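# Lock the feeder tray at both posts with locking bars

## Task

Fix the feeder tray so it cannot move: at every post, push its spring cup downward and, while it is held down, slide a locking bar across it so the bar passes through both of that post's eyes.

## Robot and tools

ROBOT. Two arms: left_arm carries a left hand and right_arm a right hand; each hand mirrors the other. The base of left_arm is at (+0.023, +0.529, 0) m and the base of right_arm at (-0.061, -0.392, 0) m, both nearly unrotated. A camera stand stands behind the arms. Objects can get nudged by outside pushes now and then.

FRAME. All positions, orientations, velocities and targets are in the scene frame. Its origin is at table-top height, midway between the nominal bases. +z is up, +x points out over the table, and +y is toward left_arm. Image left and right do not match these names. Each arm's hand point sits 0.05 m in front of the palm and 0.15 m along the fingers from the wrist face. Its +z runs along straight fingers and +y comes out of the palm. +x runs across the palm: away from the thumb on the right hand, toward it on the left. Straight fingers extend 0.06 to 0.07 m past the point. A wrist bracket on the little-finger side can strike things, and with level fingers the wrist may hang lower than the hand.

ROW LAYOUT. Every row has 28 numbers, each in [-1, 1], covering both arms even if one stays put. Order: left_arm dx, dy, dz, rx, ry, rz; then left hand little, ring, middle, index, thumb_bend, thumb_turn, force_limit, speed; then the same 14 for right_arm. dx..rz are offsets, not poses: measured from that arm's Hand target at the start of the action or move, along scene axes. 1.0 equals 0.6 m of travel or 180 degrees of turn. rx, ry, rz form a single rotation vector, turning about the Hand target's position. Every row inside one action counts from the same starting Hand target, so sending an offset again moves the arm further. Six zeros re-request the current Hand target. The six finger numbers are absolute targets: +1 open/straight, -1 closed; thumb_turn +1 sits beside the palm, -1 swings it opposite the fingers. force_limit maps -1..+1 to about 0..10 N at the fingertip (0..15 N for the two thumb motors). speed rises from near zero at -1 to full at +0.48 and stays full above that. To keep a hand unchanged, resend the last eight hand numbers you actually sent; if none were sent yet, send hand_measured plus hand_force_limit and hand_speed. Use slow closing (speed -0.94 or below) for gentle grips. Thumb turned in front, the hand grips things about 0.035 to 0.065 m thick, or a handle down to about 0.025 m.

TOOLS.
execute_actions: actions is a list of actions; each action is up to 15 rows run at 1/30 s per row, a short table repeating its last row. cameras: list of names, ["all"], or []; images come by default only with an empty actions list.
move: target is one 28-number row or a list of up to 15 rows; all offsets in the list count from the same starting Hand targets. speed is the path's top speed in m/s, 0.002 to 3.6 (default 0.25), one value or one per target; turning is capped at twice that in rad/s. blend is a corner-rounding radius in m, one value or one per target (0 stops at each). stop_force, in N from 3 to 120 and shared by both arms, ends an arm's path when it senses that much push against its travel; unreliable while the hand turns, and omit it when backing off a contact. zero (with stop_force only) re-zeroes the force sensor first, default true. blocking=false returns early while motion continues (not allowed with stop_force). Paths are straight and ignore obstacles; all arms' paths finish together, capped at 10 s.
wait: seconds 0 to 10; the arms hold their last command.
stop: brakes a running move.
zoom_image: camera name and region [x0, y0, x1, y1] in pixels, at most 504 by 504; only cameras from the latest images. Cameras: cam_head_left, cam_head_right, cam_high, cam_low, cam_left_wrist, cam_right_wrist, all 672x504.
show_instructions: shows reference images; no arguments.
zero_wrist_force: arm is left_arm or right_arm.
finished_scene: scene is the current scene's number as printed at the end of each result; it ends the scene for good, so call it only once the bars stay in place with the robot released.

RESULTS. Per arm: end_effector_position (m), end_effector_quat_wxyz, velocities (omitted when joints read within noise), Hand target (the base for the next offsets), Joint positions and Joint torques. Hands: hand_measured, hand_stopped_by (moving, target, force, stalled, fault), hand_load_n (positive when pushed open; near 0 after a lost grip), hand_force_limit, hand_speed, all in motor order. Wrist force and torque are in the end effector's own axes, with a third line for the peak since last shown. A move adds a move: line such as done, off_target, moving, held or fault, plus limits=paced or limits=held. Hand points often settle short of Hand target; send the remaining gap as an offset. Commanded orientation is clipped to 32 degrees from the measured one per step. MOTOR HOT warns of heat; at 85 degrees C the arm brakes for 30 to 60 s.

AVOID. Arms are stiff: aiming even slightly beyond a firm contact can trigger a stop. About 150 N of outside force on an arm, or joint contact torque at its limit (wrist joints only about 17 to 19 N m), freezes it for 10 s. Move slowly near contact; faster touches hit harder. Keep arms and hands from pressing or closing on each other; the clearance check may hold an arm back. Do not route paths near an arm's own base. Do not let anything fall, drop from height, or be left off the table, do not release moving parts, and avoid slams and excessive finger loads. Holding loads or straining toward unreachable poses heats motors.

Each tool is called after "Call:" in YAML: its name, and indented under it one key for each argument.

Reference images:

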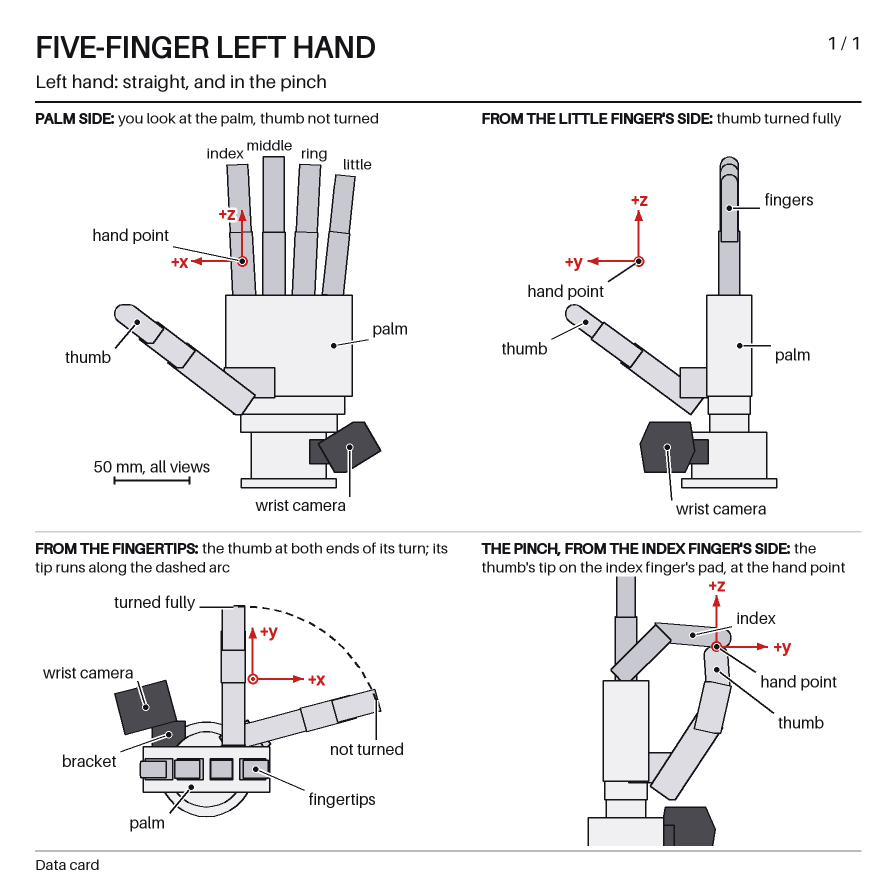

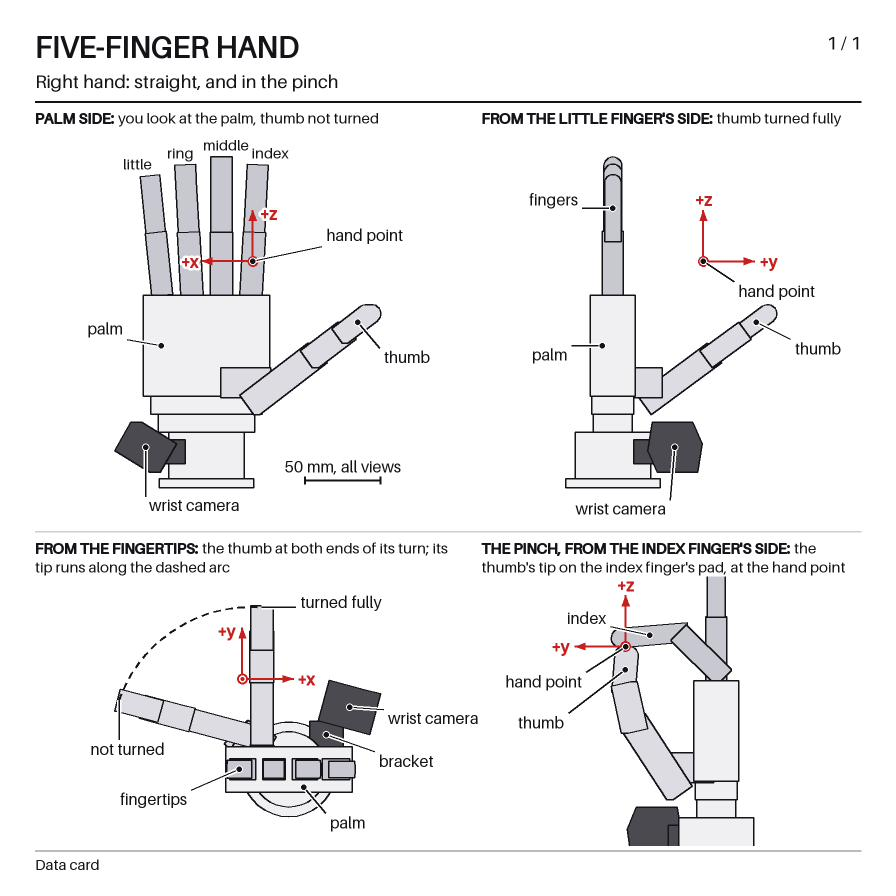

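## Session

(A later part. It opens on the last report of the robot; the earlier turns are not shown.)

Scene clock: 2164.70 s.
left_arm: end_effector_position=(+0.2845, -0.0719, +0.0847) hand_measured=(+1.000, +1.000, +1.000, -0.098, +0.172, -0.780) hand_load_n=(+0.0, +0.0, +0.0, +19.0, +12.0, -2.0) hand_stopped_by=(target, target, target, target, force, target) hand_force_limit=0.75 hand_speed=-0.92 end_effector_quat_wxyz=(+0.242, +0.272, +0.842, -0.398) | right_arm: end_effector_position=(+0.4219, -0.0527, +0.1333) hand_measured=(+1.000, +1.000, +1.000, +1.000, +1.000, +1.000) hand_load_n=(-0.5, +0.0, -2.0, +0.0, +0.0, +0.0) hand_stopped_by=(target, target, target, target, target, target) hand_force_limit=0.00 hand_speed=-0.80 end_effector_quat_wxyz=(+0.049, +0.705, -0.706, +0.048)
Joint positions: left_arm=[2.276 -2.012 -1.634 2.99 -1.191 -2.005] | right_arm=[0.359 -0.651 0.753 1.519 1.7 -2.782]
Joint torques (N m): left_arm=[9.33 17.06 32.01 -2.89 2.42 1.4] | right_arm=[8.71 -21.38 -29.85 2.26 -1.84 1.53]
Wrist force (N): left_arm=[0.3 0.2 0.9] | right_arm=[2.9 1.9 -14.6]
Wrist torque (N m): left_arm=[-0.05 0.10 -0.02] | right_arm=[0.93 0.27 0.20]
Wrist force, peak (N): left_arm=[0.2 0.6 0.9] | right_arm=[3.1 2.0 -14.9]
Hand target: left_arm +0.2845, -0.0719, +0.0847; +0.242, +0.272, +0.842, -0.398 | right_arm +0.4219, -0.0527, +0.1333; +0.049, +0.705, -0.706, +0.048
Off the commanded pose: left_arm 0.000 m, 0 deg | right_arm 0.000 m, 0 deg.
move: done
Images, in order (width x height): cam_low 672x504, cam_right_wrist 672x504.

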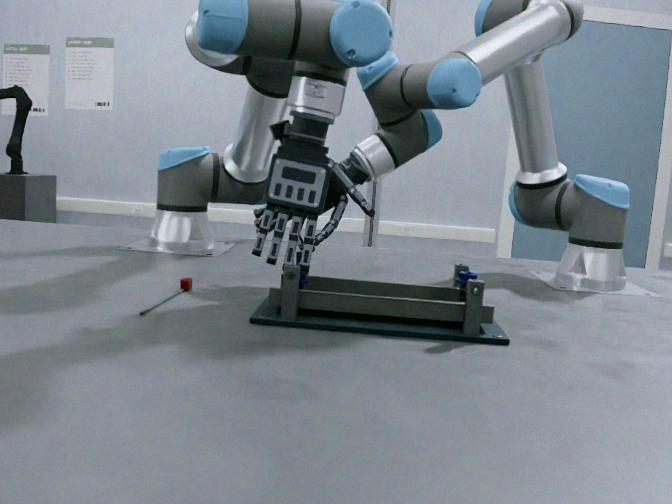

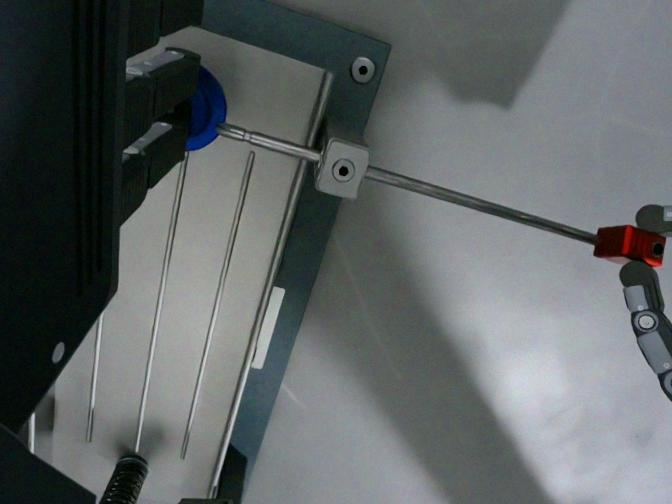

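Call:
move:
  target: [0,0,0,0,0,0,1,1,1,-0.1,0.1,-0.78,0.75,-0.92,0,0.004,0,0,0,0,1,1,1,1,1,1,0,-0.8]
  speed: 0.03

Call:
move:
  target: [0.0333,0,0,0,0,0,1,1,1,-0.1,0.1,-0.78,0.75,-0.92,0,0,0,0,0,0,1,1,1,1,1,1,0,-0.8]
  speed: 0.02
  stop_force: 5
  cameras: ["cam_low","cam_right_wrist"]

Call:
zoom_image:
  camera: "cam_right_wrist"
  region: [120, 40, 300, 180]

Call:
zoom_image:
  camera: "cam_low"
  region: [260, 210, 340, 290]

Scene clock: 2179.57 s.
left_arm: end_effector_position=(+0.2845, -0.0719, +0.0847) hand_measured=(+1.000, +1.000, +1.000, -0.098, +0.172, -0.780) hand_load_n=(+0.0, +0.0, +0.0, +19.0, +12.0, -2.0) hand_stopped_by=(target, target, target, target, force, target) hand_force_limit=0.75 hand_speed=-0.92 end_effector_quat_wxyz=(+0.242, +0.272, +0.842, -0.398) | right_arm: end_effector_position=(+0.4219, -0.0504, +0.1332) hand_measured=(+1.000, +1.000, +1.000, +1.000, +1.000, +1.000) hand_load_n=(+0.0, +0.0, -2.5, +0.0, +0.0, +0.0) hand_stopped_by=(target, target, target, target, target, target) hand_force_limit=0.00 hand_speed=-0.80 end_effector_quat_wxyz=(+0.049, +0.705, -0.706, +0.048)
Joint positions: left_arm=[2.276 -2.012 -1.634 2.99 -1.191 -2.005] | right_arm=[0.362 -0.647 0.745 1.523 1.7 -2.779]
Joint torques (N m): left_arm=[9.22 17.34 32.35 -2.91 2.58 1.34] | right_arm=[11.31 -21.5 -30.56 1.28 -3.96 1.55]
Wrist force (N): left_arm=[0.4 0.5 0.7] | right_arm=[7.7 2.5 -14.1]
Wrist torque (N m): left_arm=[0.01 0.07 -0.02] | right_arm=[0.92 0.53 0.51]
Wrist force, peak (N): left_arm=[0.6 0.3 1.1] | right_arm=[8.2 2.7 -13.8]
Hand target: left_arm +0.2845, -0.0719, +0.0847; +0.242, +0.272, +0.842, -0.398 | right_arm +0.4219, -0.0503, +0.1333; +0.049, +0.705, -0.706, +0.048
Off the commanded pose: left_arm 0.000 m, 0 deg | right_arm 0.000 m, 0 deg.
move: done

Scene clock: 2181.57 s.
left_arm: end_effector_position=(+0.3045, -0.0719, +0.0847) hand_measured=(+1.000, +1.000, +1.000, -0.098, +0.172, -0.780) hand_load_n=(+0.0, +0.0, +0.0, +19.0, +12.5, -2.5) hand_stopped_by=(target, target, target, target, force, target) hand_force_limit=0.75 hand_speed=-0.92 end_effector_quat_wxyz=(+0.242, +0.272, +0.842, -0.398) | right_arm: end_effector_position=(+0.4219, -0.0503, +0.1333) hand_measured=(+1.000, +1.000, +1.000, +1.000, +1.000, +1.000) hand_load_n=(+0.0, +0.0, -1.0, +0.0, +0.0, +0.0) hand_stopped_by=(target, target, target, target, target, target) hand_force_limit=0.00 hand_speed=-0.80 end_effector_quat_wxyz=(+0.049, +0.705, -0.706, +0.048)
Joint positions: left_arm=[2.308 -2.032 -1.604 2.972 -1.166 -1.984] | right_arm=[0.362 -0.647 0.745 1.523 1.7 -2.779]
Joint torques (N m): left_arm=[9.24 17.11 31.73 -2.88 2.69 1.39] | right_arm=[10.88 -21.03 -30.6 1.34 -4.08 1.54]
Wrist force (N): left_arm=[0.2 0.1 0.8] | right_arm=[8.1 1.5 -13.9]
Wrist torque (N m): left_arm=[-0.05 0.10 -0.02] | right_arm=[0.96 0.61 0.52]
Wrist force, peak (N): left_arm=[0.5 0.3 0.9] | right_arm=[8.1 2.2 -14.2]
Hand target: left_arm +0.3045, -0.0719, +0.0847; +0.242, +0.272, +0.842, -0.398 | right_arm +0.4219, -0.0503, +0.1333; +0.049, +0.705, -0.706, +0.048
Off the commanded pose: left_arm 0.000 m, 0 deg | right_arm 0.000 m, 0 deg.
move: done
Images, in order (width x height): cam_low 672x504, cam_right_wrist 672x504.

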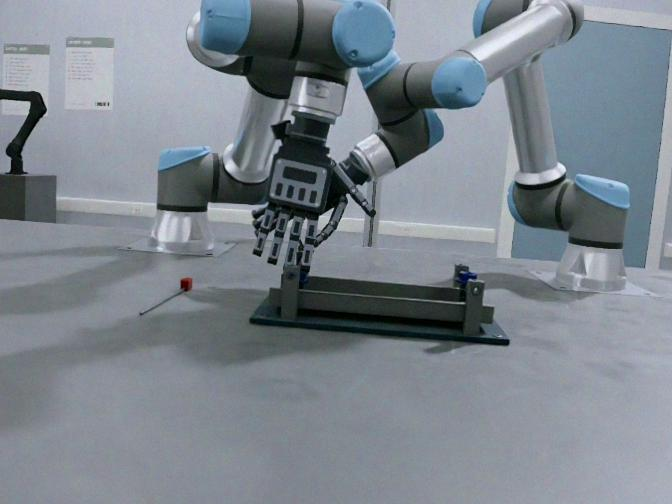

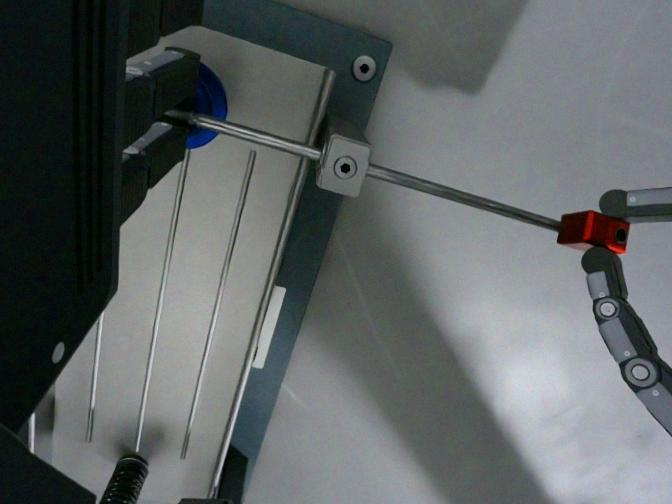

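Scaled by 2.800 from the camera's 672x504 image, which has a finer 960x720 frame.

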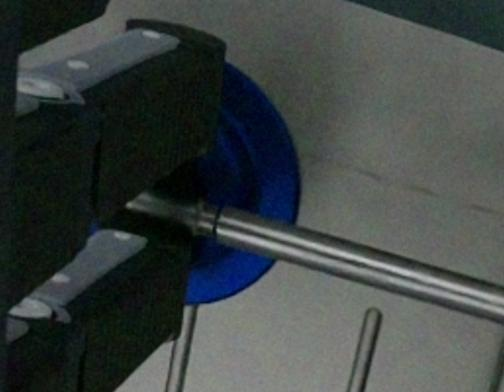

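Scaled by 6.300 from the camera's 672x504 image, which has a finer 960x720 frame.

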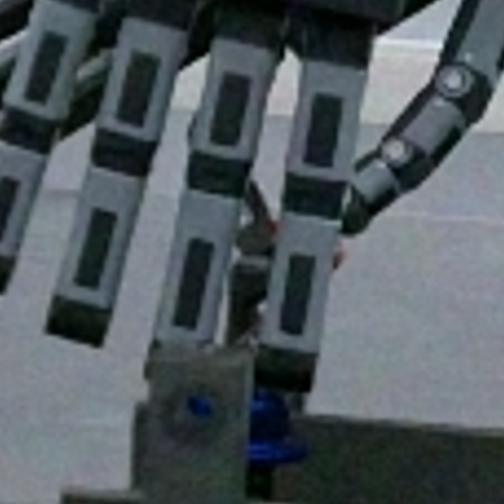

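Call:
move:
  target: [0.05,0,0,0,0,0,1,1,1,-0.1,0.1,-0.78,0.75,-0.92,0,0,0,0,0,0,1,1,1,1,1,1,0,-0.8]
  speed: 0.03
  stop_force: 5
  cameras: ["cam_low","cam_right_wrist","cam_high","cam_left_wrist","cam_head_right"]

Call:
zoom_image:
  camera: "cam_high"
  region: [260, 170, 420, 290]

Call:
zoom_image:
  camera: "cam_low"
  region: [240, 160, 380, 290]

Scene clock: 2216.60 s.
left_arm: end_effector_position=(+0.3345, -0.0719, +0.0847) hand_measured=(+1.000, +1.000, +1.000, -0.098, +0.172, -0.780) hand_load_n=(+0.0, +0.0, +0.0, +19.0, +12.0, -2.0) hand_stopped_by=(target, target, target, target, force, target) hand_force_limit=0.75 hand_speed=-0.92 end_effector_quat_wxyz=(+0.242, +0.272, +0.842, -0.398) | right_arm: end_effector_position=(+0.4219, -0.0503, +0.1333) hand_measured=(+1.000, +1.000, +1.000, +1.000, +1.000, +1.000) hand_load_n=(+0.0, +0.0, -0.5, +0.0, +0.0, +0.0) hand_stopped_by=(target, target, target, target, target, target) hand_force_limit=0.00 hand_speed=-0.80 end_effector_quat_wxyz=(+0.049, +0.705, -0.706, +0.048)
Joint positions: left_arm=[2.354 -2.066 -1.555 2.943 -1.13 -1.953] | right_arm=[0.362 -0.647 0.745 1.523 1.7 -2.779]
Joint torques (N m): left_arm=[9.01 18.55 32.21 -2.9 2.59 1.32] | right_arm=[9.22 -21.55 -29.44 1.32 -4.1 1.67]
Wrist force (N): left_arm=[0.2 0.2 0.4] | right_arm=[8.2 1.5 -13.7]
Wrist torque (N m): left_arm=[-0.01 0.09 -0.02] | right_arm=[0.99 0.58 0.51]
Wrist force, peak (N): left_arm=[0.4 0.1 1.1] | right_arm=[8.3 1.3 -14.0]
Hand target: left_arm +0.3345, -0.0719, +0.0847; +0.242, +0.272, +0.842, -0.398 | right_arm +0.4219, -0.0503, +0.1333; +0.049, +0.705, -0.706, +0.048
Off the commanded pose: left_arm 0.000 m, 0 deg | right_arm 0.000 m, 0 deg.
move: done
Images, in order (width x height): cam_head_right 672x504, cam_high 672x504, cam_low 672x504, cam_left_wrist 672x504, cam_right_wrist 672x504.

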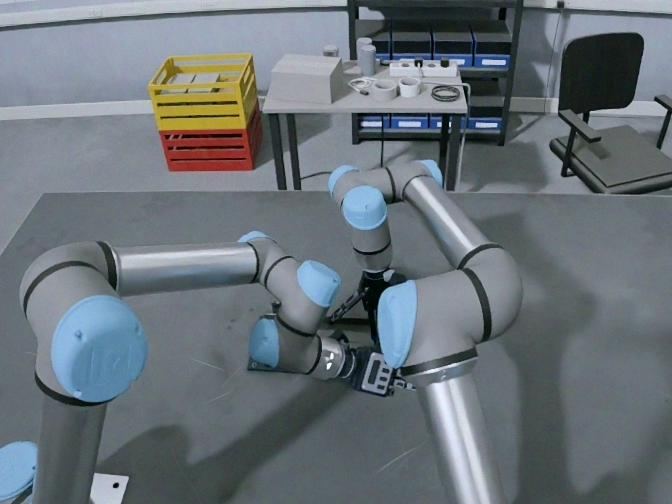

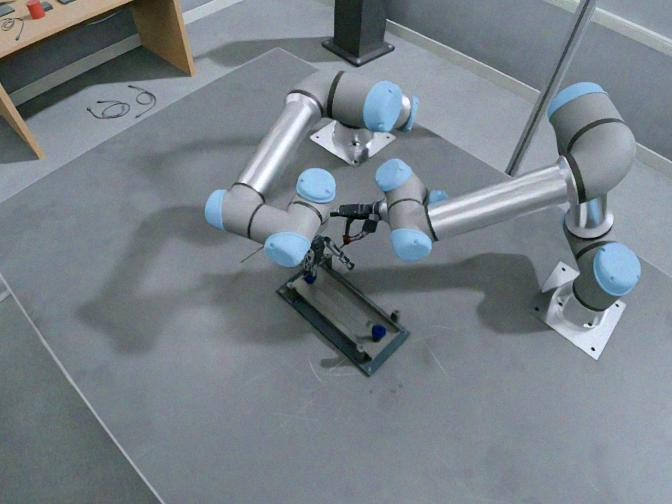

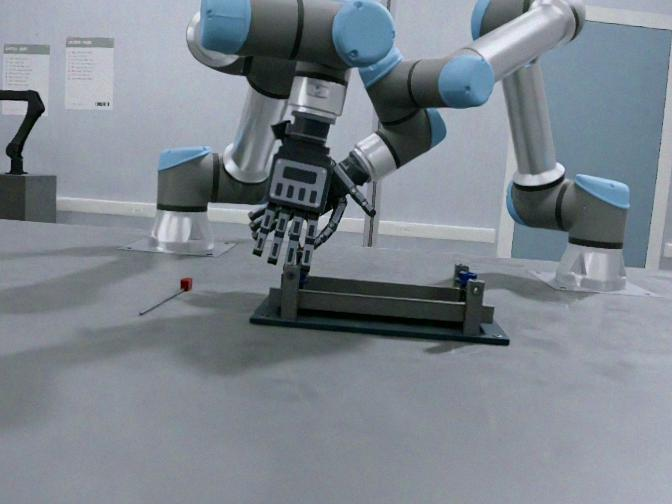

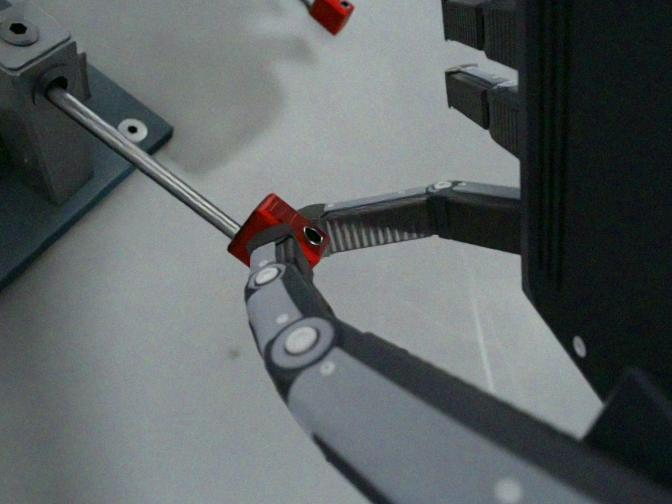

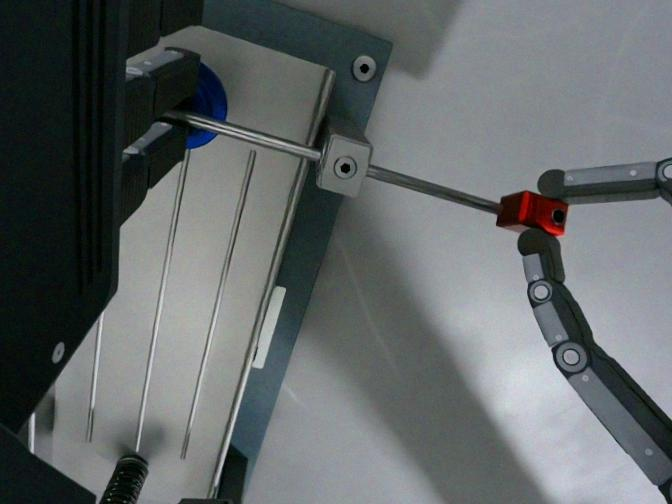

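Scaled by 3.150 from the camera's 672x504 image, which has a finer 960x720 frame.

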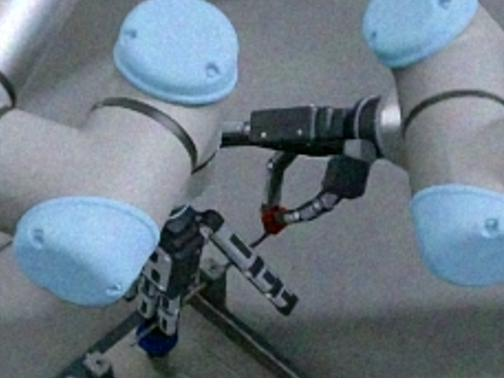

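Scaled by 3.600 from the camera's 672x504 image, which has a finer 960x720 frame.

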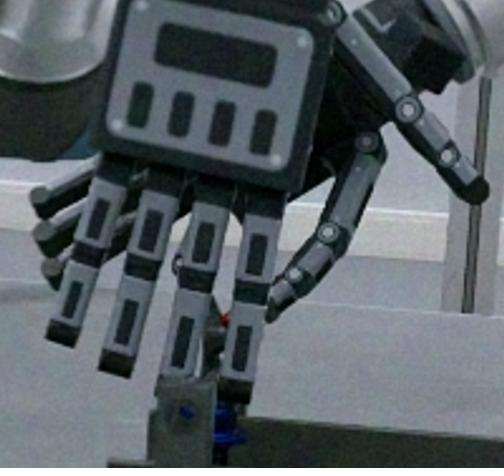

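Call:
move:
  target: [0.0833,0,0,0,0,0,1,1,1,-0.1,0.1,-0.78,0.75,-0.92,0,0,0,0,0,0,1,1,1,1,1,1,0,-0.8]
  speed: 0.03
  stop_force: 5
  cameras: ["cam_low","cam_right_wrist","cam_high","cam_left_wrist"]

Call:
zoom_image:
  camera: "cam_high"
  region: [260, 170, 420, 290]

Call:
zoom_image:
  camera: "cam_low"
  region: [260, 210, 340, 290]

Scene clock: 2247.10 s.
left_arm: end_effector_position=(+0.3653, -0.0719, +0.0848) hand_measured=(+1.000, +1.000, +1.000, -0.098, +0.172, -0.780) hand_load_n=(+0.0, +0.0, +0.0, +20.5, +9.0, +0.0) hand_stopped_by=(target, target, target, target, force, target) hand_force_limit=0.75 hand_speed=-0.92 end_effector_quat_wxyz=(+0.242, +0.272, +0.842, -0.398) | right_arm: end_effector_position=(+0.4219, -0.0503, +0.1333) hand_measured=(+1.000, +1.000, +1.000, +1.000, +1.000, +1.000) hand_load_n=(+0.0, +0.0, -0.5, +0.0, +0.0, +0.0) hand_stopped_by=(target, target, target, target, target, target) hand_force_limit=0.00 hand_speed=-0.80 end_effector_quat_wxyz=(+0.049, +0.705, -0.706, +0.048)
Joint positions: left_arm=[2.397 -2.103 -1.497 2.91 -1.097 -1.922] | right_arm=[0.362 -0.647 0.745 1.523 1.7 -2.779]
Joint torques (N m): left_arm=[-8.22 62.54 5.05 2.41 -1.68 -0.89] | right_arm=[6.92 -21.86 -28.87 1.31 -3.96 1.52]
Wrist force (N): left_arm=[0.9 -1.2 0.4] | right_arm=[8.0 1.2 -13.9]
Wrist torque (N m): left_arm=[-0.12 0.07 0.00] | right_arm=[0.96 0.61 0.50]
Wrist force, peak (N): left_arm=[1.5 -14.5 -3.3] | right_arm=[8.3 1.2 -14.2]
Hand target: left_arm +0.3653, -0.0719, +0.0848; +0.242, +0.272, +0.842, -0.398 (not the last commanded pose) | right_arm +0.4219, -0.0503, +0.1333; +0.049, +0.705, -0.706, +0.048
Off the commanded pose: left_arm 0.019 m, 0 deg | right_arm 0.000 m, 0 deg.
move: contact (left_arm)
Images, in order (width x height): cam_high 672x504, cam_low 672x504, cam_left_wrist 672x504, cam_right_wrist 672x504.

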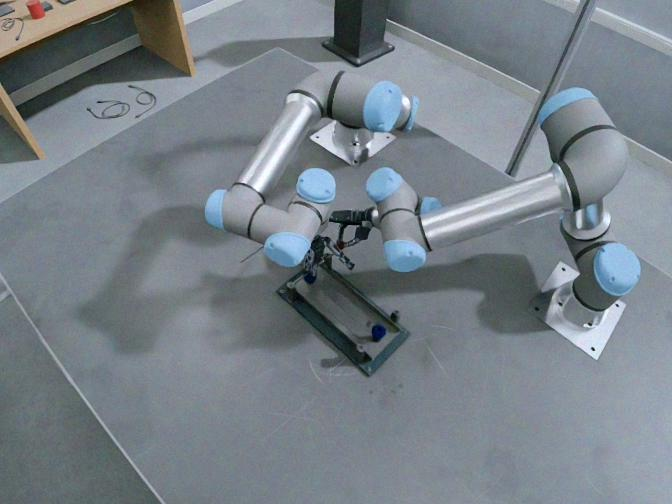

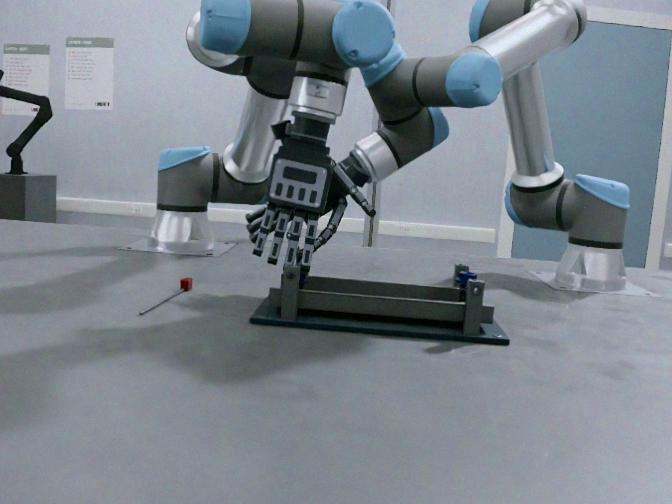

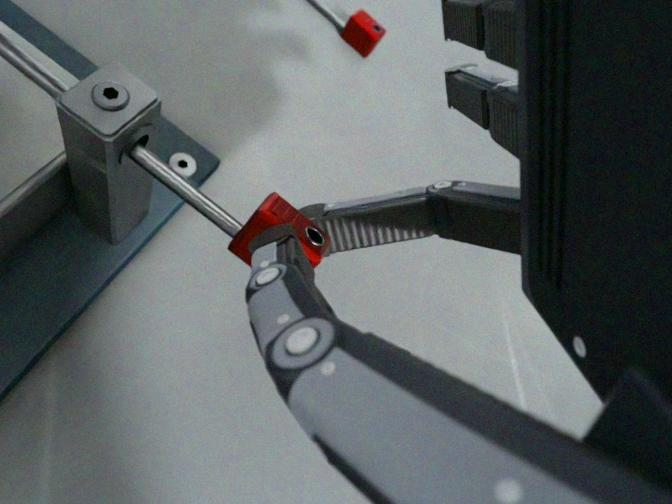

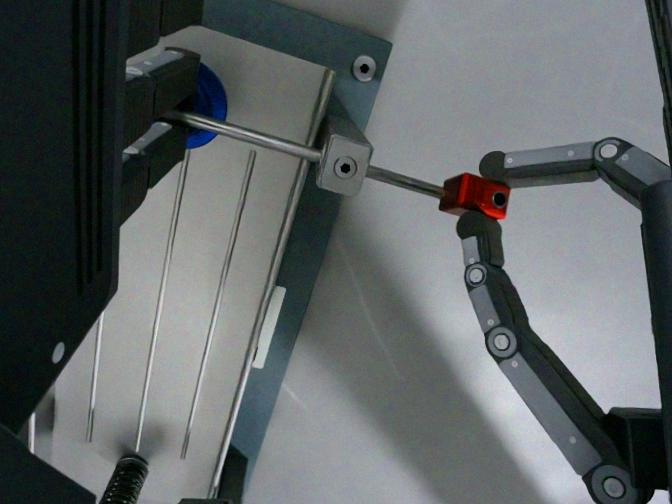

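Scaled by 3.150 from the camera's 672x504 image, which has a finer 960x720 frame.

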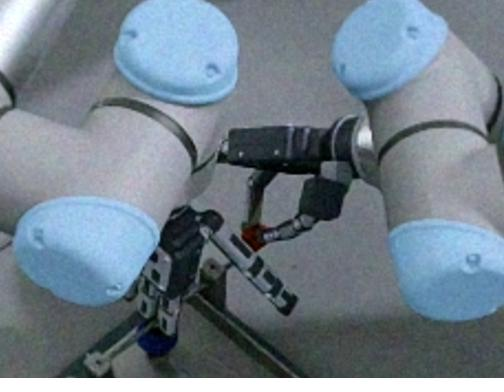

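Scaled by 6.300 from the camera's 672x504 image, which has a finer 960x720 frame.

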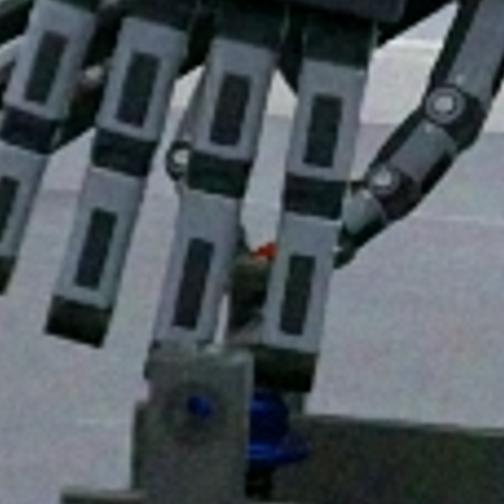

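Call:
zoom_image:
  camera: "cam_low"
  region: [275, 240, 315, 290]

Call:
zoom_image:
  camera: "cam_right_wrist"
  region: [120, 40, 300, 180]

Call:
zoom_image:
  camera: "cam_high"
  region: [280, 220, 350, 300]

Scaled by 10.080 from the camera's 672x504 image, which has a finer 960x720 frame.

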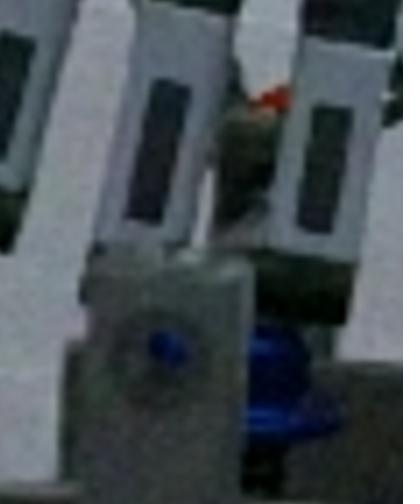

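Scaled by 2.800 from the camera's 672x504 image, which has a finer 960x720 frame.

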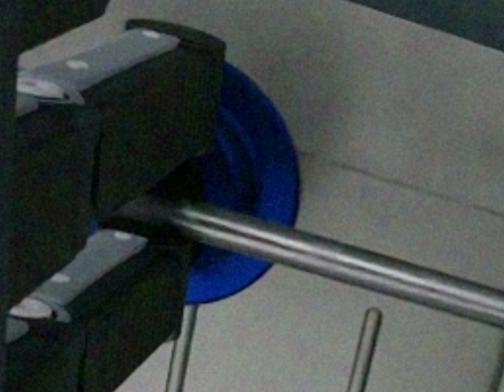

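Scaled by 6.300 from the camera's 672x504 image, which has a finer 960x720 frame.

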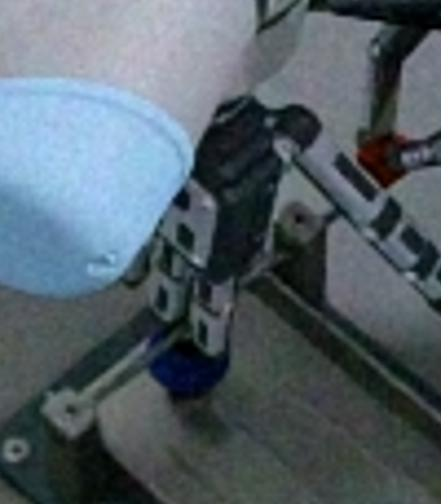

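Call:
move:
  target: [-0.025,0,0,0,0,0,1,1,1,-0.1,0.1,-0.78,0.75,-0.92,0,0,0,0,0,0,1,1,1,1,1,1,0,-0.8]
  speed: 0.05
  cameras: ["cam_low","cam_high","cam_left_wrist","cam_right_wrist"]

Scene clock: 2352.27 s.
left_arm: end_effector_position=(+0.3505, -0.0719, +0.0848) hand_measured=(+1.000, +1.000, +1.000, -0.098, +0.172, -0.780) hand_load_n=(-0.5, +0.0, +0.0, +18.5, +13.0, -3.0) hand_stopped_by=(target, target, target, target, force, target) hand_force_limit=0.75 hand_speed=-0.92 end_effector_quat_wxyz=(+0.242, +0.272, +0.842, -0.398) | right_arm: end_effector_position=(+0.4219, -0.0503, +0.1333) hand_measured=(+1.000, +1.000, +1.000, +1.000, +1.000, +1.000) hand_load_n=(+0.0, +0.0, -0.5, +0.0, +0.0, +0.0) hand_stopped_by=(target, target, target, target, target, target) hand_force_limit=0.00 hand_speed=-0.80 end_effector_quat_wxyz=(+0.049, +0.705, -0.706, +0.048)
Joint positions: left_arm=[2.377 -2.084 -1.526 2.926 -1.113 -1.937] | right_arm=[0.362 -0.647 0.745 1.523 1.7 -2.779]
Joint torques (N m): left_arm=[-8.83 63.1 6.02 1.94 -1.32 -0.8] | right_arm=[5.09 -21.91 -27.83 1.3 -3.94 1.43]
Wrist force (N): left_arm=[-0.3 -0.1 1.3] | right_arm=[8.0 1.4 -13.6]
Wrist torque (N m): left_arm=[0.00 0.14 0.00] | right_arm=[0.98 0.60 0.51]
Wrist force, peak (N): left_arm=[-0.6 0.4 2.2] | right_arm=[8.4 1.4 -14.1]
Hand target: left_arm +0.3503, -0.0719, +0.0848; +0.242, +0.272, +0.842, -0.398 | right_arm +0.4219, -0.0503, +0.1333; +0.049, +0.705, -0.706, +0.048
Off the commanded pose: left_arm 0.000 m, 0 deg | right_arm 0.000 m, 0 deg.
move: done
Images, in order (width x height): cam_high 672x504, cam_low 672x504, cam_left_wrist 672x504, cam_right_wrist 672x504.

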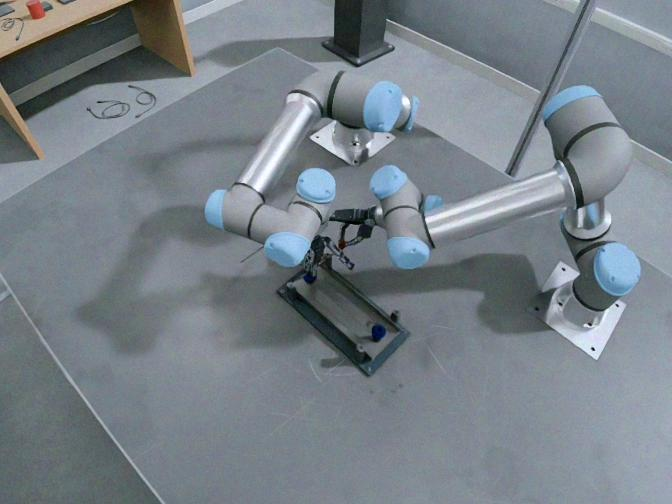

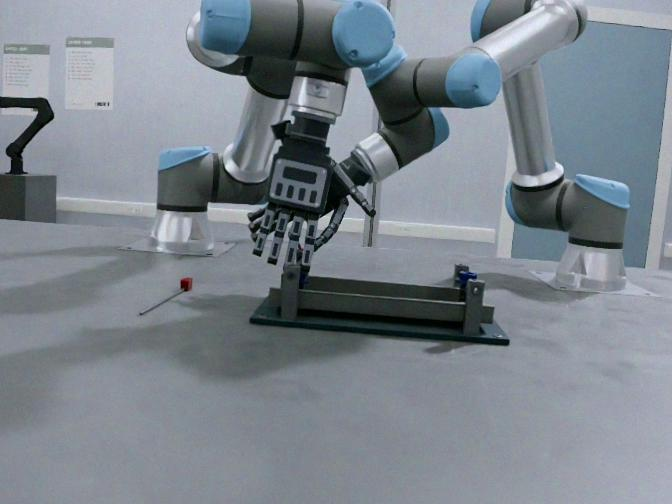

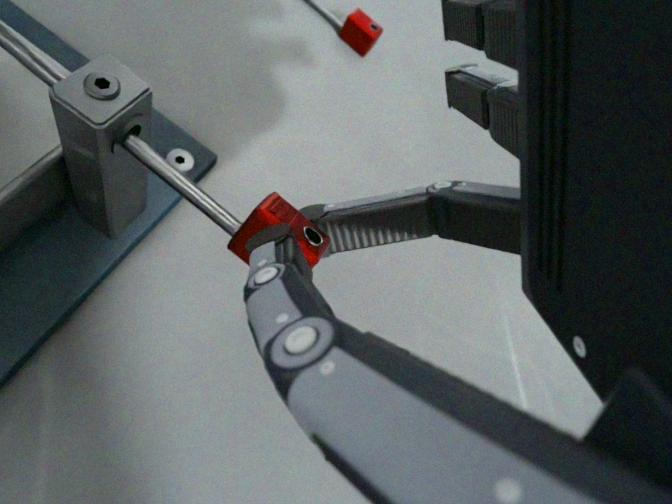

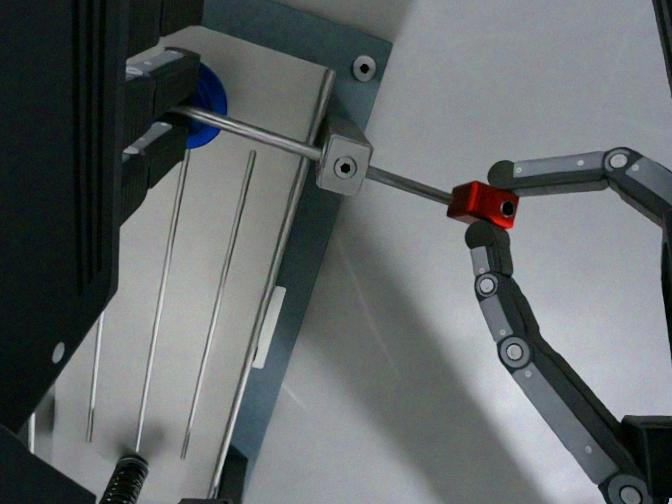

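Call:
zoom_image:
  camera: "cam_left_wrist"
  region: [0, 0, 340, 255]

Call:
zoom_image:
  camera: "cam_low"
  region: [250, 220, 340, 320]

Call:
zoom_image:
  camera: "cam_high"
  region: [270, 230, 370, 310]

Call:
zoom_image:
  camera: "cam_right_wrist"
  region: [110, 40, 410, 240]

Scaled by 1.482 from the camera's 672x504 image, which has a finer 960x720 frame.

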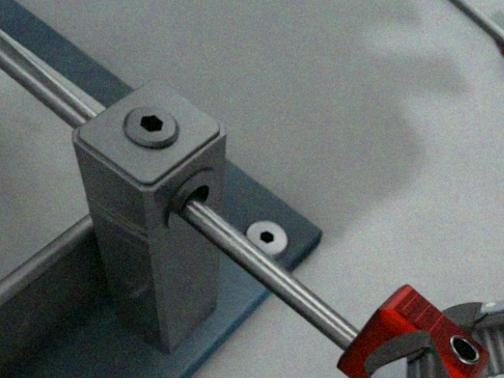

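Scaled by 5.040 from the camera's 672x504 image, which has a finer 960x720 frame.

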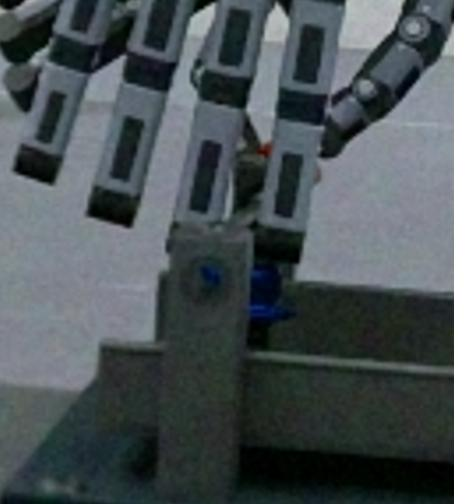

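Scaled by 5.040 from the camera's 672x504 image, which has a finer 960x720 frame.

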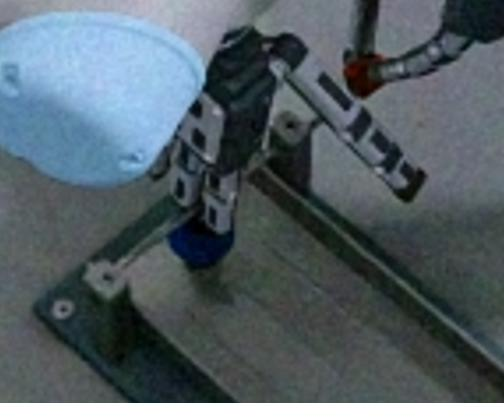

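Scaled by 1.680 from the camera's 672x504 image, which has a finer 960x720 frame.

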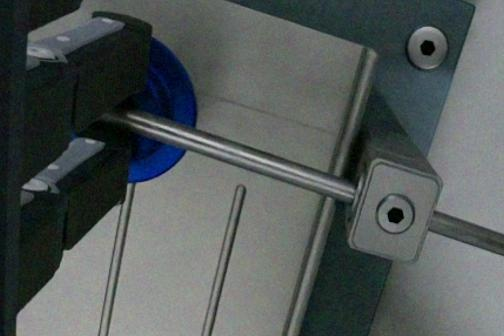

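Call:
zoom_image:
  camera: "cam_high"
  region: [280, 245, 340, 295]

Scaled by 8.400 from the camera's 672x504 image, which has a finer 960x720 frame.

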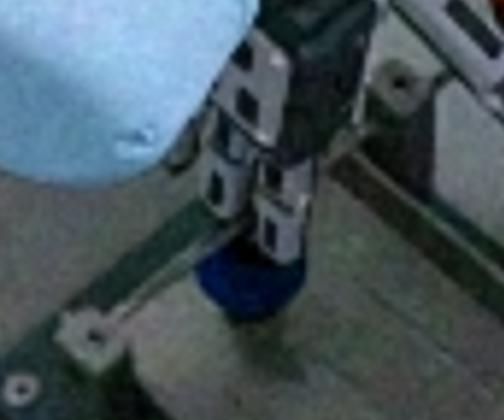

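Call:
move:
  target: [0,-0.0023,0.0072,0,0.0194,0.0056,1,1,1,-0.1,0.1,-0.78,0.75,-0.92,0,0,0,0,0,0,1,1,1,1,1,1,0,-0.8]
  speed: 0.03
  cameras: ["cam_low","cam_high","cam_left_wrist","cam_right_wrist"]

Call:
zoom_image:
  camera: "cam_left_wrist"
  region: [0, 0, 340, 255]

Call:
zoom_image:
  camera: "cam_low"
  region: [265, 245, 325, 295]

Call:
zoom_image:
  camera: "cam_high"
  region: [280, 245, 340, 295]

Scene clock: 2407.50 s.
left_arm: end_effector_position=(+0.3503, -0.0732, +0.0891) hand_measured=(+1.000, +1.000, +1.000, -0.098, +0.172, -0.780) hand_load_n=(+0.0, +0.0, -0.5, +19.0, +12.0, -2.0) hand_stopped_by=(target, target, target, target, force, target) hand_force_limit=0.75 hand_speed=-0.92 end_effector_quat_wxyz=(+0.220, +0.252, +0.852, -0.404) | right_arm: end_effector_position=(+0.4219, -0.0503, +0.1333) hand_measured=(+1.000, +1.000, +1.000, +1.000, +1.000, +1.000) hand_load_n=(+0.0, +0.0, -0.5, +0.0, +0.0, +0.0) hand_stopped_by=(target, target, target, target, target, target) hand_force_limit=0.00 hand_speed=-0.80 end_effector_quat_wxyz=(+0.049, +0.705, -0.706, +0.048)
Joint positions: left_arm=[2.386 -2.096 -1.489 2.877 -1.092 -1.979] | right_arm=[0.362 -0.647 0.745 1.523 1.7 -2.779]
Joint torques (N m): left_arm=[7.55 20.62 33.65 -3.51 2.64 -1] | right_arm=[3.26 -22.14 -26.6 1.32 -4.14 1.4]
Wrist force (N): left_arm=[0.1 0.4 0.7] | right_arm=[8.3 1.3 -13.7]
Wrist torque (N m): left_arm=[-0.01 0.11 0.04] | right_arm=[0.96 0.57 0.52]
Wrist force, peak (N): left_arm=[-0.4 0.0 1.8] | right_arm=[7.9 1.2 -14.2]
Hand target: left_arm +0.3503, -0.0732, +0.0891; +0.220, +0.252, +0.852, -0.404 | right_arm +0.4219, -0.0503, +0.1333; +0.049, +0.705, -0.706, +0.048
Off the commanded pose: left_arm 0.000 m, 0 deg | right_arm 0.000 m, 0 deg.
move: done
Images, in order (width x height): cam_high 672x504, cam_low 672x504, cam_left_wrist 672x504, cam_right_wrist 672x504.

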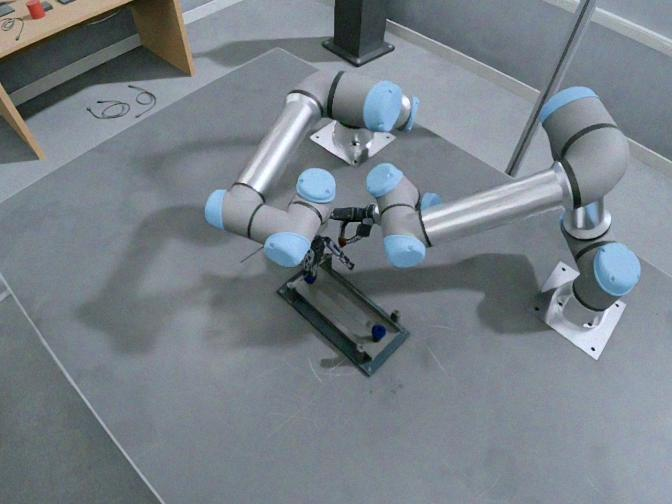

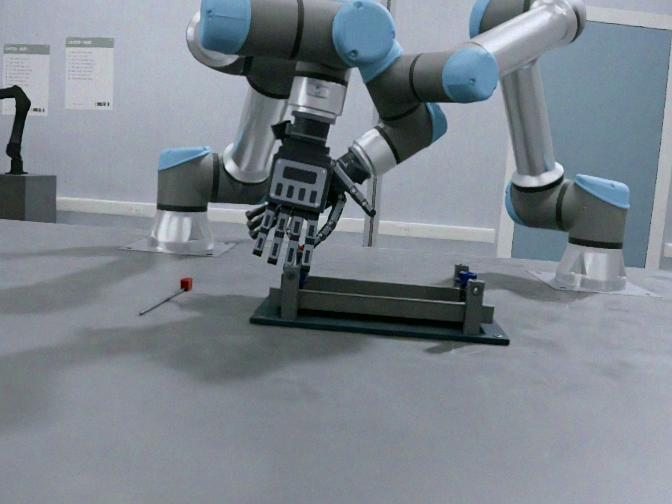

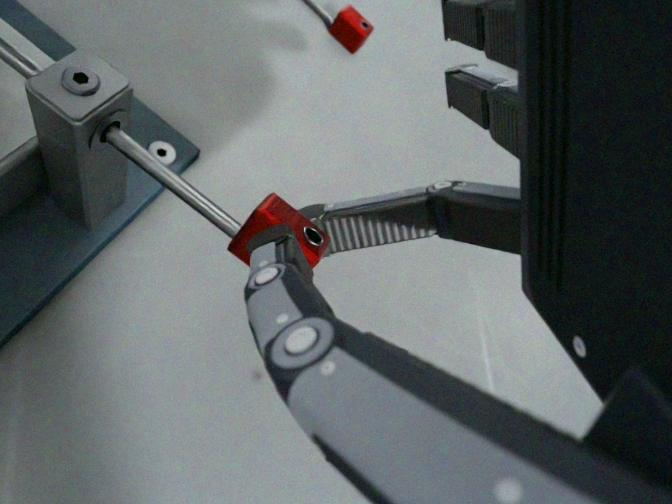

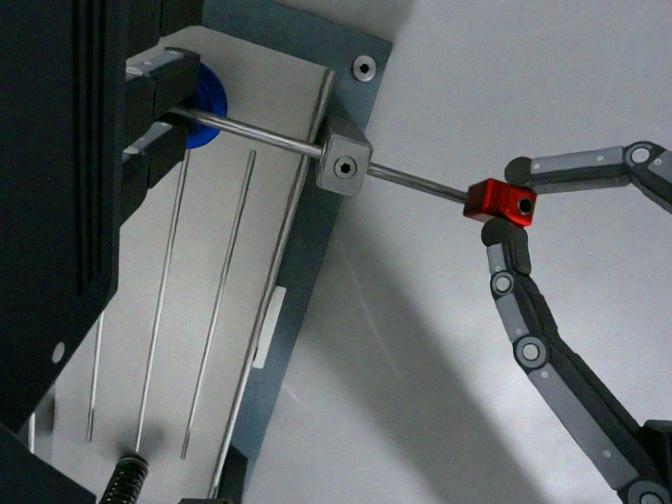

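Scaled by 1.482 from the camera's 672x504 image, which has a finer 960x720 frame.

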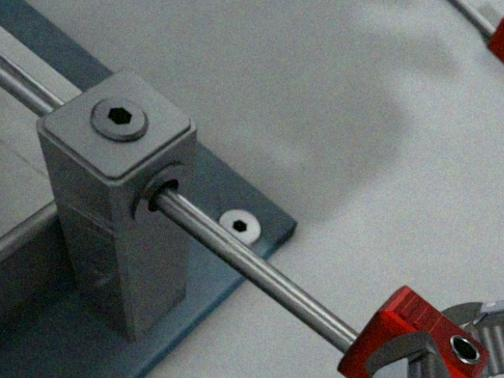

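Scaled by 8.400 from the camera's 672x504 image, which has a finer 960x720 frame.

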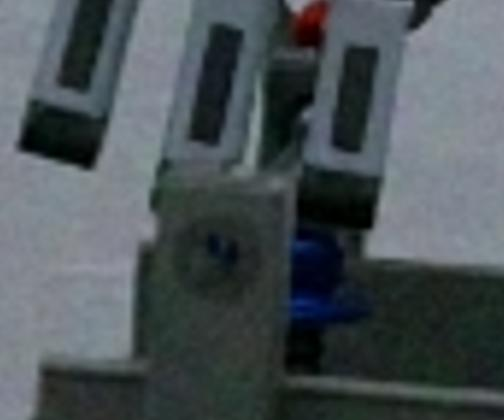

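Scaled by 8.400 from the camera's 672x504 image, which has a finer 960x720 frame.

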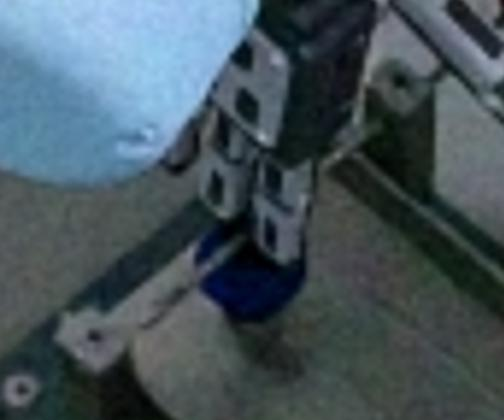

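Call:
zoom_image:
  camera: "cam_high"
  region: [282, 268, 312, 292]

Call:
zoom_image:
  camera: "cam_high"
  region: [306, 244, 336, 268]

Scaled by 16.800 from the camera's 672x504 image, which has a finer 960x720 frame.

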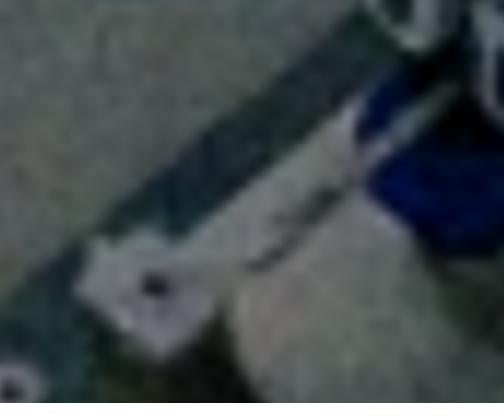

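Scaled by 16.800 from the camera's 672x504 image, which has a finer 960x720 frame.

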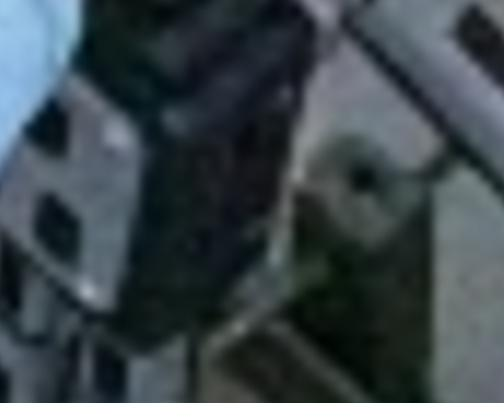

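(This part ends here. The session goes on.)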